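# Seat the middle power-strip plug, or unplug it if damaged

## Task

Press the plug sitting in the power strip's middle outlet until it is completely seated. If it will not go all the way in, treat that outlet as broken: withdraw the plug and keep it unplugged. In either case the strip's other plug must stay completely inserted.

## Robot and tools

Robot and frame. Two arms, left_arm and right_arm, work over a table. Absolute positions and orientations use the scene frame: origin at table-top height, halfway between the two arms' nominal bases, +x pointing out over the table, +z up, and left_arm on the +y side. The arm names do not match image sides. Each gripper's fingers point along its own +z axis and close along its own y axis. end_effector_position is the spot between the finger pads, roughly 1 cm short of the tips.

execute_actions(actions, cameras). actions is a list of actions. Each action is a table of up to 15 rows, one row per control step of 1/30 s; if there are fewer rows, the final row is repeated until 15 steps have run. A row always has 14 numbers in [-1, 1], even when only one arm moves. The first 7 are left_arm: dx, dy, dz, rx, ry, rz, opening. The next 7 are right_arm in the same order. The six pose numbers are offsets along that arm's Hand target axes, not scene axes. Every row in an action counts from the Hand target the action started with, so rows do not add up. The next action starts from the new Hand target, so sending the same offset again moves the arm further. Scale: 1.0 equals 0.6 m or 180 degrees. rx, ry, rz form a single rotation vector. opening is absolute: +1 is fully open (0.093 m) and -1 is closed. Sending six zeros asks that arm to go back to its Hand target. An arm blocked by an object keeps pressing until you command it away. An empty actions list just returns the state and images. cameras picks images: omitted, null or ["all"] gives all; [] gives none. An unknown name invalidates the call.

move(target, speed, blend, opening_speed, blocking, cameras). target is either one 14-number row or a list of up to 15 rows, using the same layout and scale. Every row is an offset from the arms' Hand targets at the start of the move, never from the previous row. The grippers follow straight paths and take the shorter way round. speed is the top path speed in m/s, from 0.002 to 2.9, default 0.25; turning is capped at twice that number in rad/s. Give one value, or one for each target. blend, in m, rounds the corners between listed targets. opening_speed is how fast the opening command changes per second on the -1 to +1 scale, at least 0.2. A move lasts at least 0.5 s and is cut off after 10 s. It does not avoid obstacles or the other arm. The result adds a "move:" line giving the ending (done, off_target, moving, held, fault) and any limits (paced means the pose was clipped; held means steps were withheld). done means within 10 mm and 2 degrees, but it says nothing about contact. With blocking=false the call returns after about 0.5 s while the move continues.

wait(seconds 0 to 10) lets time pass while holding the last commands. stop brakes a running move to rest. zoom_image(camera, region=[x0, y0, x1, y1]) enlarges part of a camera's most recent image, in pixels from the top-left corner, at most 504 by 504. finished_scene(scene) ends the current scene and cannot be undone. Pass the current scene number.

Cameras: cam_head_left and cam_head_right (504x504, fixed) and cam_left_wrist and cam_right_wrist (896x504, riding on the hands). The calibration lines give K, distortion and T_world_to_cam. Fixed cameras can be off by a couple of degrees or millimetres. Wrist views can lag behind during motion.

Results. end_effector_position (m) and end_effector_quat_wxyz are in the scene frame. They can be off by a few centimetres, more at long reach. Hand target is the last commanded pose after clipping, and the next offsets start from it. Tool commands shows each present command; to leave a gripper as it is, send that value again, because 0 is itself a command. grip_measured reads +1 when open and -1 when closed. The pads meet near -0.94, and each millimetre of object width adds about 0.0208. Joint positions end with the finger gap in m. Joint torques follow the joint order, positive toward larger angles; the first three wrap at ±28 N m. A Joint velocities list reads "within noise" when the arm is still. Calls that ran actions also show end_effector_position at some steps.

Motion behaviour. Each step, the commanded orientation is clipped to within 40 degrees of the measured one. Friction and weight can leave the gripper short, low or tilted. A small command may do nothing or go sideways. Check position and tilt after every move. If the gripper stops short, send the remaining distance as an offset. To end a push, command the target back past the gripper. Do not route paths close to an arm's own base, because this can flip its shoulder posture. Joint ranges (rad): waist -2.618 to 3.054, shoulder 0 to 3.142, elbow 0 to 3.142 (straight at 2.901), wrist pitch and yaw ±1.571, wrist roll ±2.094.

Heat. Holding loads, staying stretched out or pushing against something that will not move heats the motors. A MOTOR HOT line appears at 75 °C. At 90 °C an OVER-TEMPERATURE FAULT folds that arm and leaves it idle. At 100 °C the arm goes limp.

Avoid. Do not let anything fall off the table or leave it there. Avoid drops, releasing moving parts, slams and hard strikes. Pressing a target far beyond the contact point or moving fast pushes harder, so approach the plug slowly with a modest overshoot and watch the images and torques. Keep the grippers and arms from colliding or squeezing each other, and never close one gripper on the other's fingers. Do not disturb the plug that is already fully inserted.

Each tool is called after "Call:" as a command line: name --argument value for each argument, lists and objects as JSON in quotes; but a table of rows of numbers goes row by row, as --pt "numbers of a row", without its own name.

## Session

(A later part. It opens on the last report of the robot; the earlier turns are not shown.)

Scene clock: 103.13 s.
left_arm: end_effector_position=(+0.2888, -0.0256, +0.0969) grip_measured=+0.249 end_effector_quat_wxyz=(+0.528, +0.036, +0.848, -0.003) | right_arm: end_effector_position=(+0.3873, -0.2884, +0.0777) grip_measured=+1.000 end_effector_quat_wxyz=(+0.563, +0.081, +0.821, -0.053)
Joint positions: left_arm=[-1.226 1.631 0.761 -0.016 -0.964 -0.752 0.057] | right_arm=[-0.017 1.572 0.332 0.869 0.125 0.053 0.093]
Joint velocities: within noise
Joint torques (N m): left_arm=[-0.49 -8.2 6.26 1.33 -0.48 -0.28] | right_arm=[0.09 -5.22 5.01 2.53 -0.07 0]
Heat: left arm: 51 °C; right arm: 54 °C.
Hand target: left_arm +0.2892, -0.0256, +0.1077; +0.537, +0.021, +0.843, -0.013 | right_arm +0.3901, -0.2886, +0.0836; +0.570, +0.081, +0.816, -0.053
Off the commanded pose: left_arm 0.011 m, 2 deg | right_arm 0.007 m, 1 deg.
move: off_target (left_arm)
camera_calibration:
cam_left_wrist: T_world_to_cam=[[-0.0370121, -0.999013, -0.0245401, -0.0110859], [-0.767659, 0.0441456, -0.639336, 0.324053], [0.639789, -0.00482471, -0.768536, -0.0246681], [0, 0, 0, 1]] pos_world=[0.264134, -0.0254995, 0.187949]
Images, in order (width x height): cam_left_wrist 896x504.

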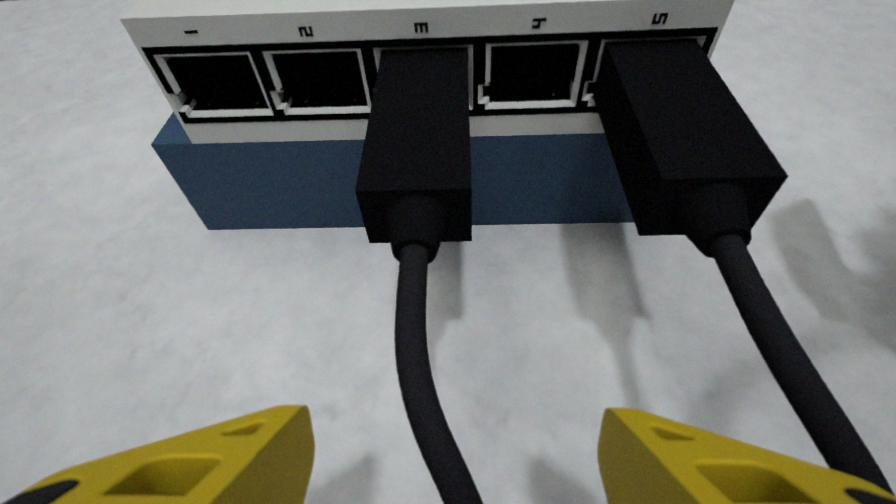

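Call:
zoom_image --camera "cam_left_wrist" --region '[340, 150, 490, 260]'

Call:
zoom_image --camera "cam_left_wrist" --region '[620, 150, 800, 260]'

Call:
zoom_image --camera "cam_left_wrist" --region '[340, 0, 500, 120]'

Call:
zoom_image --camera "cam_left_wrist" --region '[570, 0, 730, 120]'

Scaled by 3.360.

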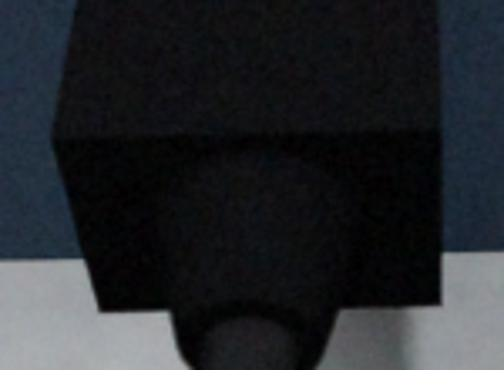

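Scaled by 2.800.

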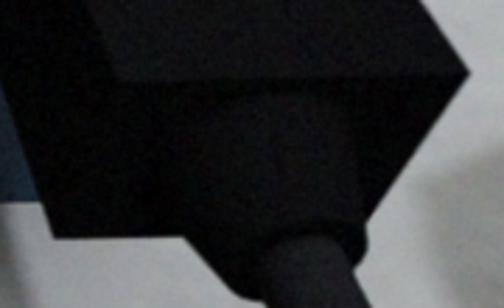

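Scaled by 3.150.

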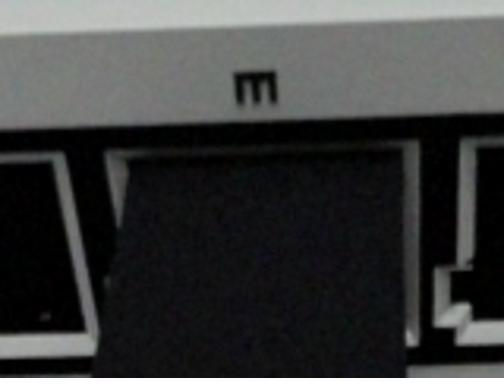

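Scaled by 3.150.

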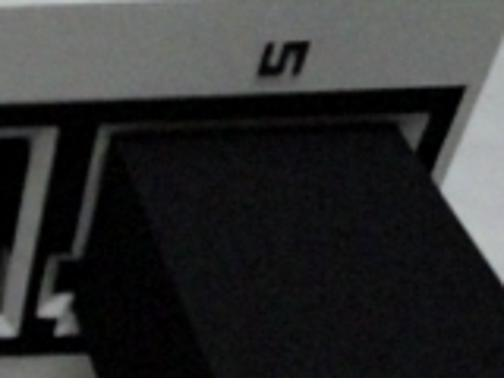

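Call:
move --target '[-0.2037,-0.0611,-0.0052,0,0.222,0,0.25,0,0,0,0,0,0,1]' --speed 0.2 --cameras '["cam_left_wrist"]'

Scene clock: 130.43 s.
left_arm: end_effector_position=(+0.3348, -0.0631, +0.2205) grip_measured=+0.249 end_effector_quat_wxyz=(+0.221, +0.026, +0.975, -0.005) | right_arm: end_effector_position=(+0.3873, -0.2884, +0.0777) grip_measured=+1.000 end_effector_quat_wxyz=(+0.563, +0.081, +0.821, -0.053)
Joint positions: left_arm=[-0.958 1.982 2.097 -1.394 -0.341 -0.834 0.057] | right_arm=[-0.017 1.572 0.332 0.869 0.125 0.053 0.093]
Joint velocities: within noise
Joint torques (N m): left_arm=[-0.01 -7.65 8.02 0.82 -0.12 -0.1] | right_arm=[0.06 -5.2 5.04 2.54 -0.08 0]
Heat: left arm: 50 °C; right arm: 55 °C.
Hand target: left_arm +0.3363, -0.0648, +0.2196; +0.216, +0.025, +0.976, -0.005 | right_arm +0.3901, -0.2886, +0.0836; +0.570, +0.081, +0.816, -0.053
Off the commanded pose: left_arm 0.002 m, 1 deg | right_arm 0.007 m, 1 deg.
move: done
camera_calibration:
cam_left_wrist: T_world_to_cam=[[-0.0261319, -0.999578, -0.0126655, -0.0500252], [-0.999331, 0.0264455, -0.0252546, 0.381129], [0.0255789, 0.011997, -0.999601, 0.298364], [0, 0, 0, 1]] pos_world=[0.371935, -0.0636627, 0.307236]
Images, in order (width x height): cam_left_wrist 896x504.

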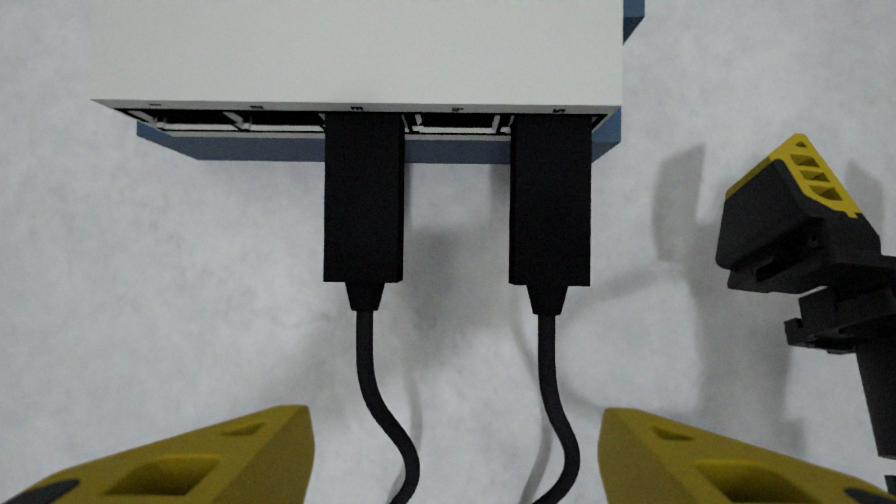

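Excellent view.

Call:
zoom_image --camera "cam_left_wrist" --region '[310, 250, 430, 310]'

Call:
zoom_image --camera "cam_left_wrist" --region '[495, 250, 615, 310]'

Call:
zoom_image --camera "cam_left_wrist" --region '[310, 90, 430, 150]'

Call:
zoom_image --camera "cam_left_wrist" --region '[495, 90, 615, 150]'

Scaled by 4.200.

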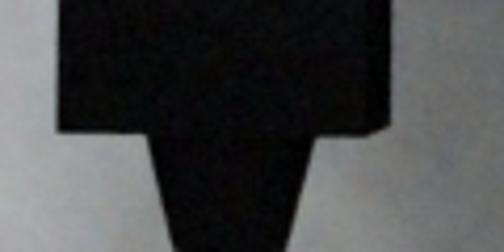

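Scaled by 4.200.

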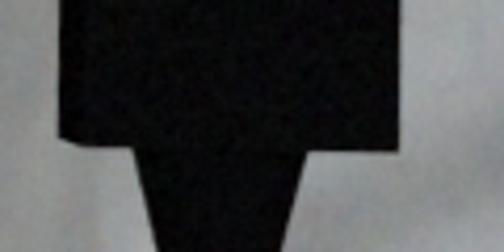

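Scaled by 4.200.

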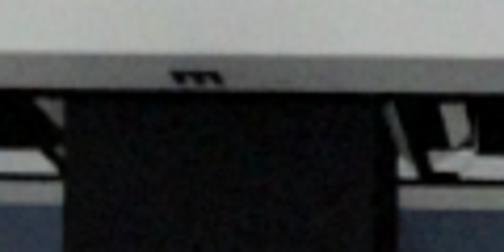

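Scaled by 4.200.

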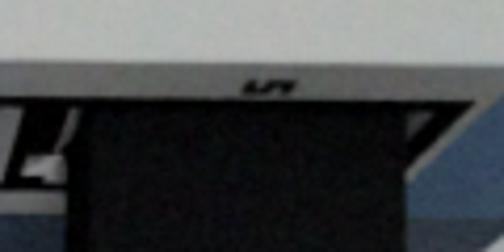

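Call:
move --target '[0.0323,0.0645,0.0678,0,0,0,0.25,0,0,0,0,0,0,1]' --speed 0.15 --cameras '["cam_left_wrist"]'

Call:
zoom_image --camera "cam_left_wrist" --region '[370, 0, 550, 150]'

Call:
zoom_image --camera "cam_left_wrist" --region '[370, 230, 550, 380]'

Call:
move --target '[0,-0.1433,0,0,0,0,0.25,0,0,0,0,0,0,1]' --speed 0.15 --cameras '["cam_left_wrist"]'

Call:
zoom_image --camera "cam_left_wrist" --region '[370, 0, 550, 150]'

Call:
zoom_image --camera "cam_left_wrist" --region '[370, 230, 550, 380]'

Scene clock: 163.03 s.
left_arm: end_effector_position=(+0.3385, -0.0264, +0.1646) grip_measured=+0.249 end_effector_quat_wxyz=(+0.207, +0.022, +0.978, +0.009) | right_arm: end_effector_position=(+0.3873, -0.2884, +0.0777) grip_measured=+1.000 end_effector_quat_wxyz=(+0.563, +0.081, +0.821, -0.053)
Joint positions: left_arm=[-0.889 1.848 1.696 -1.148 -0.321 -0.779 0.057] | right_arm=[-0.017 1.572 0.332 0.869 0.125 0.053 0.093]
Joint velocities: within noise
Joint torques (N m): left_arm=[-0.1 -11.15 5.34 1.04 -0.13 0.06] | right_arm=[0.03 -5.18 5.01 2.52 -0.08 0]
Heat: left arm: 53 °C; right arm: 55 °C.
Hand target: left_arm +0.3378, -0.0260, +0.1747; +0.216, +0.025, +0.976, -0.005 | right_arm +0.3901, -0.2886, +0.0836; +0.570, +0.081, +0.816, -0.053
Off the commanded pose: left_arm 0.010 m, 2 deg | right_arm 0.007 m, 1 deg.
move: done
camera_calibration:
cam_left_wrist: T_world_to_cam=[[-0.0133986, -0.99914, -0.0392326, -0.0138632], [-0.999907, 0.0132915, 0.00299019, 0.37753], [-0.00246616, 0.039269, -0.999226, 0.252131], [0, 0, 0, 1]] pos_world=[0.377931, -0.0287702, 0.250263]
Images, in order (width x height): cam_left_wrist 896x504.

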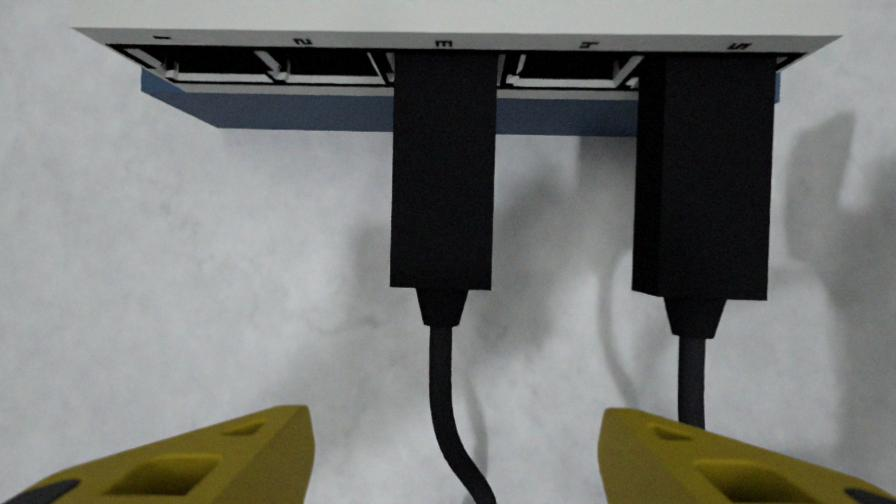

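Scaled by 2.800.

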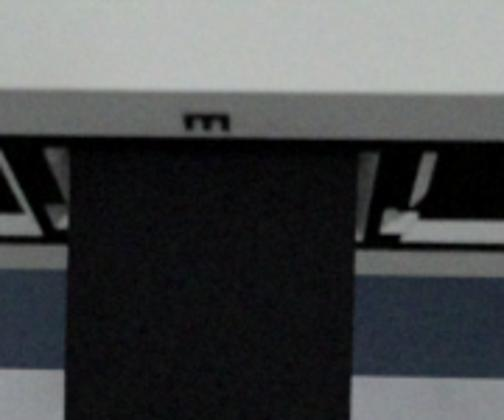

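Scaled by 2.800.

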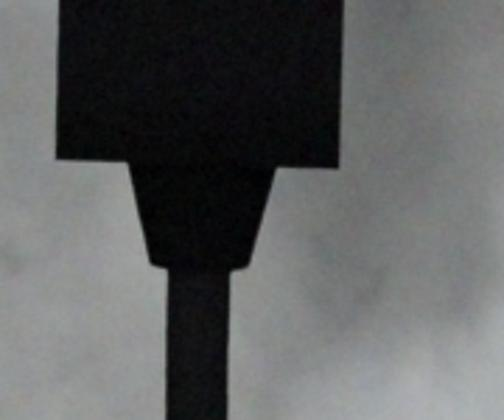

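Scene clock: 164.47 s.
left_arm: end_effector_position=(+0.3310, -0.1106, +0.1760) grip_measured=+0.249 end_effector_quat_wxyz=(+0.214, +0.031, +0.976, -0.010) | right_arm: end_effector_position=(+0.3873, -0.2884, +0.0777) grip_measured=+1.000 end_effector_quat_wxyz=(+0.563, +0.081, +0.821, -0.053)
Joint positions: left_arm=[-1.026 2.108 2.107 -1.3 -0.342 -0.894 0.057] | right_arm=[-0.017 1.572 0.332 0.869 0.125 0.053 0.093]
Joint velocities: within noise
Joint torques (N m): left_arm=[-0.32 -8.55 8.32 0.75 -0.29 -0.21] | right_arm=[0.08 -5.23 5 2.53 -0.09 -0.02]
Heat: left arm: 53 °C; right arm: 55 °C.
Hand target: left_arm +0.3335, -0.1119, +0.1747; +0.216, +0.025, +0.976, -0.005 | right_arm +0.3901, -0.2886, +0.0836; +0.570, +0.081, +0.816, -0.053
Off the commanded pose: left_arm 0.003 m, 1 deg | right_arm 0.007 m, 1 deg.
move: done
camera_calibration:
cam_left_wrist: T_world_to_cam=[[-0.0397018, -0.999197, -0.00531992, -0.0949948], [-0.999134, 0.0397644, -0.0122199, 0.376509], [0.0124216, 0.00483016, -0.999911, 0.258153], [0, 0, 0, 1]] pos_world=[0.369205, -0.111137, 0.262225]
Images, in order (width x height): cam_left_wrist 896x504.

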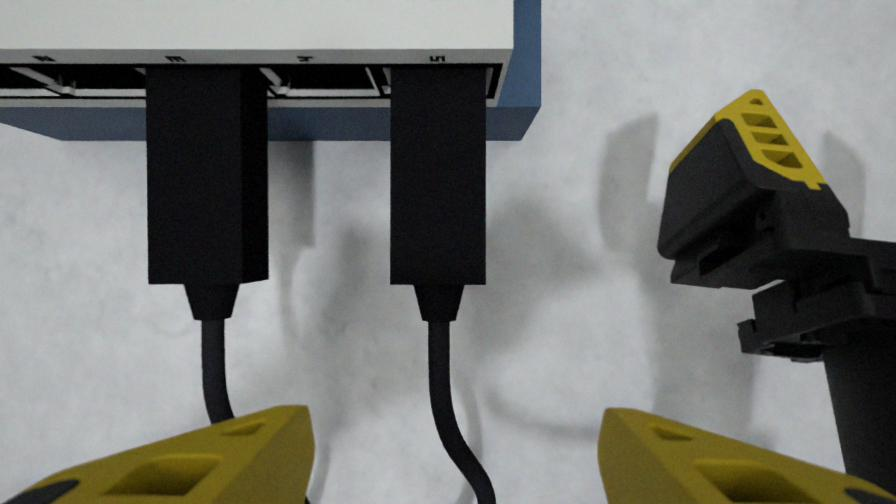

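Scaled by 2.800.

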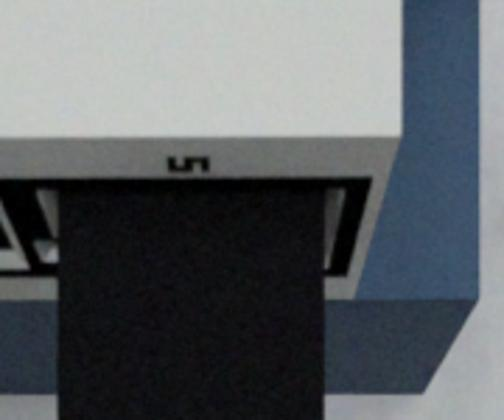

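Scaled by 2.800.

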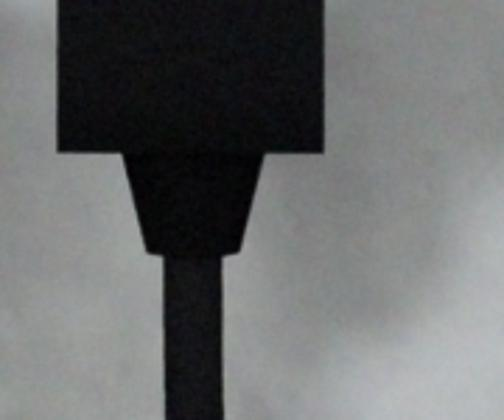

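Call:
zoom_image --camera "cam_left_wrist" --region '[380, 250, 440, 330]'

Call:
zoom_image --camera "cam_left_wrist" --region '[440, 250, 500, 330]'

Call:
zoom_image --camera "cam_left_wrist" --region '[370, 40, 510, 120]'

Scaled by 6.300.

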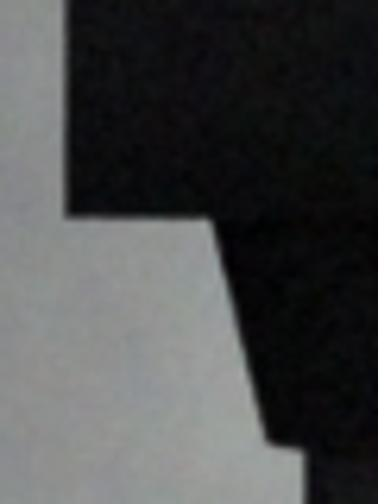

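Scaled by 6.300.

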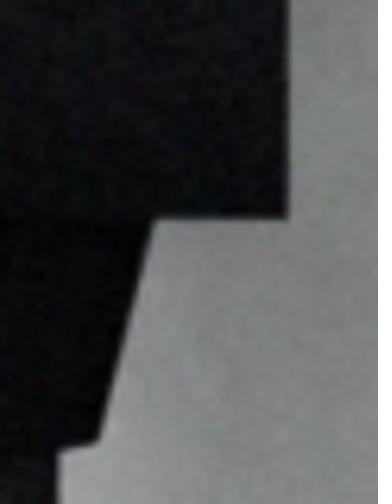

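Scaled by 3.600.

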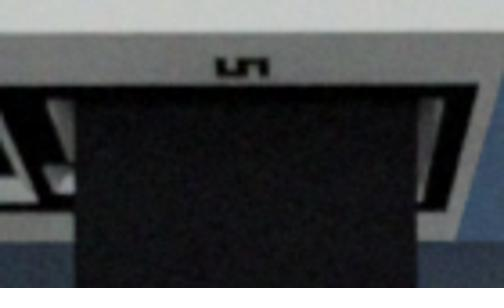

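Call:
move --target '[0,0.1433,0,0,0,0,0.25,0,0,0,0,0,0,1]' --speed 0.15 --cameras '["cam_left_wrist"]'

Call:
zoom_image --camera "cam_left_wrist" --region '[380, 250, 440, 330]'

Call:
zoom_image --camera "cam_left_wrist" --region '[440, 250, 500, 330]'

Call:
zoom_image --camera "cam_left_wrist" --region '[370, 40, 510, 120]'

Scene clock: 195.40 s.
left_arm: end_effector_position=(+0.3385, -0.0259, +0.1667) grip_measured=+0.249 end_effector_quat_wxyz=(+0.209, +0.021, +0.978, +0.007) | right_arm: end_effector_position=(+0.3873, -0.2884, +0.0777) grip_measured=+1.000 end_effector_quat_wxyz=(+0.563, +0.081, +0.821, -0.053)
Joint positions: left_arm=[-0.888 1.842 1.696 -1.148 -0.321 -0.779 0.057] | right_arm=[-0.017 1.572 0.332 0.869 0.125 0.053 0.093]
Joint velocities: within noise
Joint torques (N m): left_arm=[-0.17 -10.66 5.34 1.06 -0.14 0.03] | right_arm=[0.06 -5.19 5 2.53 -0.06 -0.02]
Heat: left arm: 52 °C; right arm: 56 °C.
Hand target: left_arm +0.3378, -0.0260, +0.1747; +0.216, +0.025, +0.976, -0.005 | right_arm +0.3901, -0.2886, +0.0836; +0.570, +0.081, +0.816, -0.053
Off the commanded pose: left_arm 0.008 m, 2 deg | right_arm 0.007 m, 1 deg.
move: done
camera_calibration:
cam_left_wrist: T_world_to_cam=[[-0.0125123, -0.999303, -0.035183, -0.0143255], [-0.999921, 0.0125376, -0.000498211, 0.378163], [0.000938973, 0.035174, -0.999381, 0.252932], [0, 0, 0, 1]] pos_world=[0.377716, -0.0279533, 0.252459]
Images, in order (width x height): cam_left_wrist 896x504.

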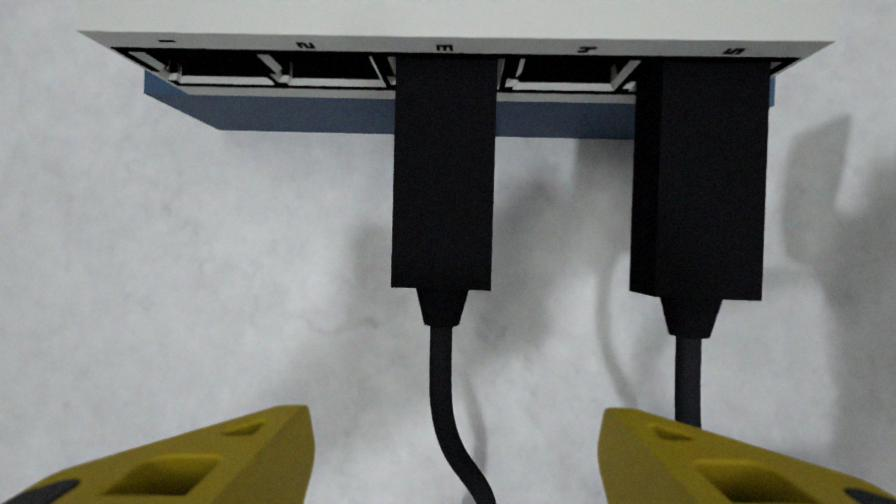

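Scaled by 6.300.

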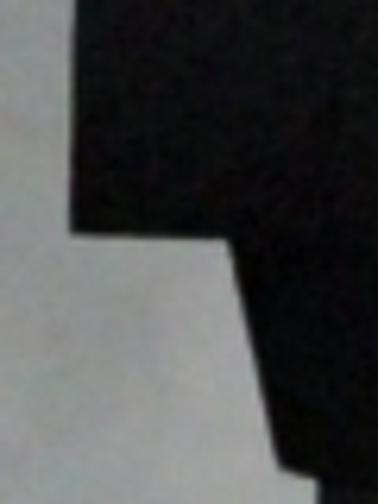

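Scaled by 6.300.

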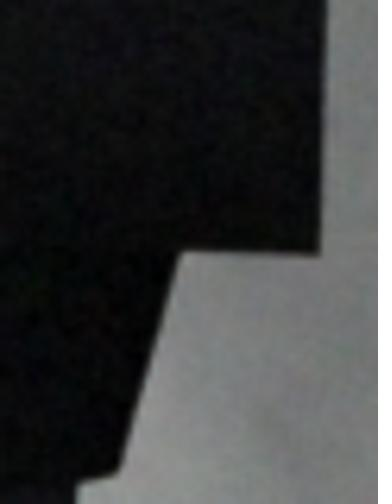

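Scaled by 3.600.

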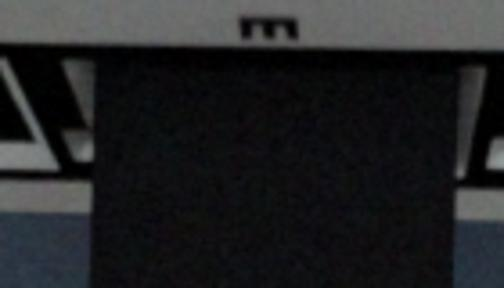

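Call:
move --pt "0.0378 0.2905 -0.0723 0 0 0 0.25 0 0 0 0 0 0 1" --pt "0.0192 0.2947 0.0927 0.354 -0.3107 0.2256 0.25 0 0 0 0 0 0 1" --speed 0.3 --cameras '["cam_left_wrist","cam_head_left","cam_head_right"]'

Scene clock: 251.33 s.
left_arm: end_effector_position=(+0.3615, +0.1496, +0.1235) grip_measured=+0.249 end_effector_quat_wxyz=(+0.556, +0.440, +0.563, -0.425) | right_arm: end_effector_position=(+0.3873, -0.2884, +0.0777) grip_measured=+1.000 end_effector_quat_wxyz=(+0.563, +0.081, +0.821, -0.053)
Joint positions: left_arm=[0.199 1.802 0.611 0.651 1.529 0.551 0.057] | right_arm=[-0.017 1.572 0.332 0.869 0.125 0.053 0.093]
Joint velocities: within noise
Joint torques (N m): left_arm=[0.01 -5.19 3.49 1.54 0.36 -0.12] | right_arm=[0.06 -5.2 5.04 2.52 -0.08 -0.01]
Heat: left arm: 53 °C; right arm: 57 °C.
Hand target: left_arm +0.3597, +0.1500, +0.1196; +0.561, +0.430, +0.561, -0.430 | right_arm +0.3901, -0.2886, +0.0836; +0.570, +0.081, +0.816, -0.053
Off the commanded pose: left_arm 0.004 m, 1 deg | right_arm 0.007 m, 1 deg.
move: done
camera_calibration:
cam_left_wrist: T_world_to_cam=[[-0.962029, -0.27284, 0.00763345, 0.389156], [-0.123234, 0.409227, -0.904072, 0.134275], [0.243543, -0.870684, -0.427312, 0.180821], [0, 0, 0, 1]] pos_world=[0.346889, 0.208666, 0.195691]
Images, in order (width x height): cam_head_left 504x504, cam_head_right 504x504, cam_left_wrist 896x504.

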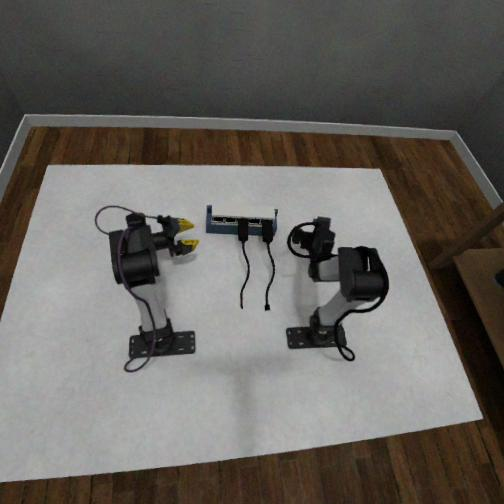

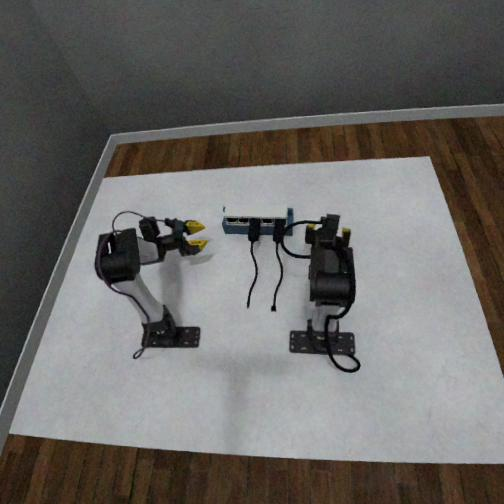

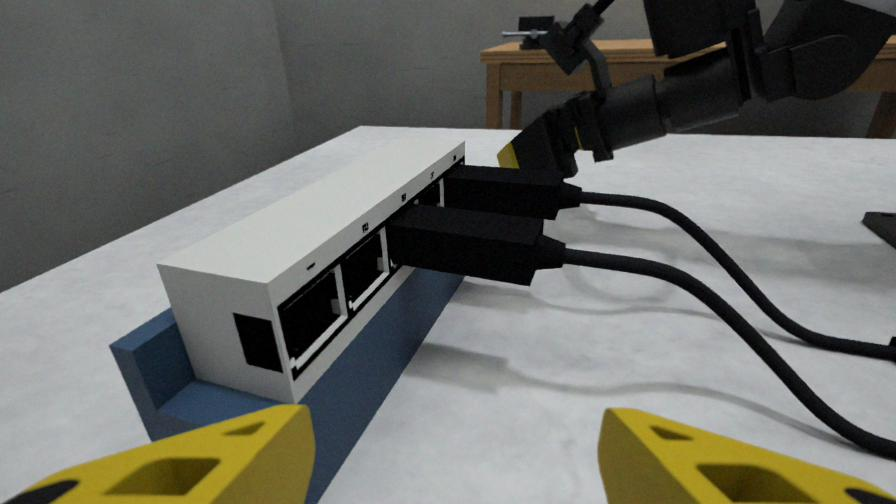

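Call:
zoom_image --camera "cam_left_wrist" --region '[370, 140, 610, 300]'

Scaled by 2.100.

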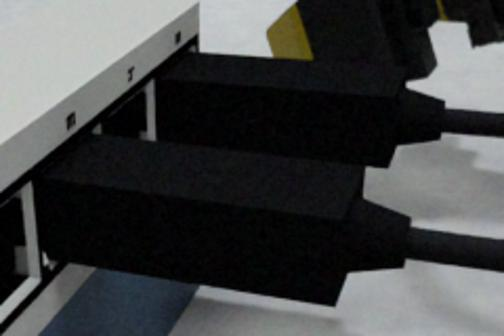

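Call:
finished_scene --scene 1

The scene is finished: the task was done.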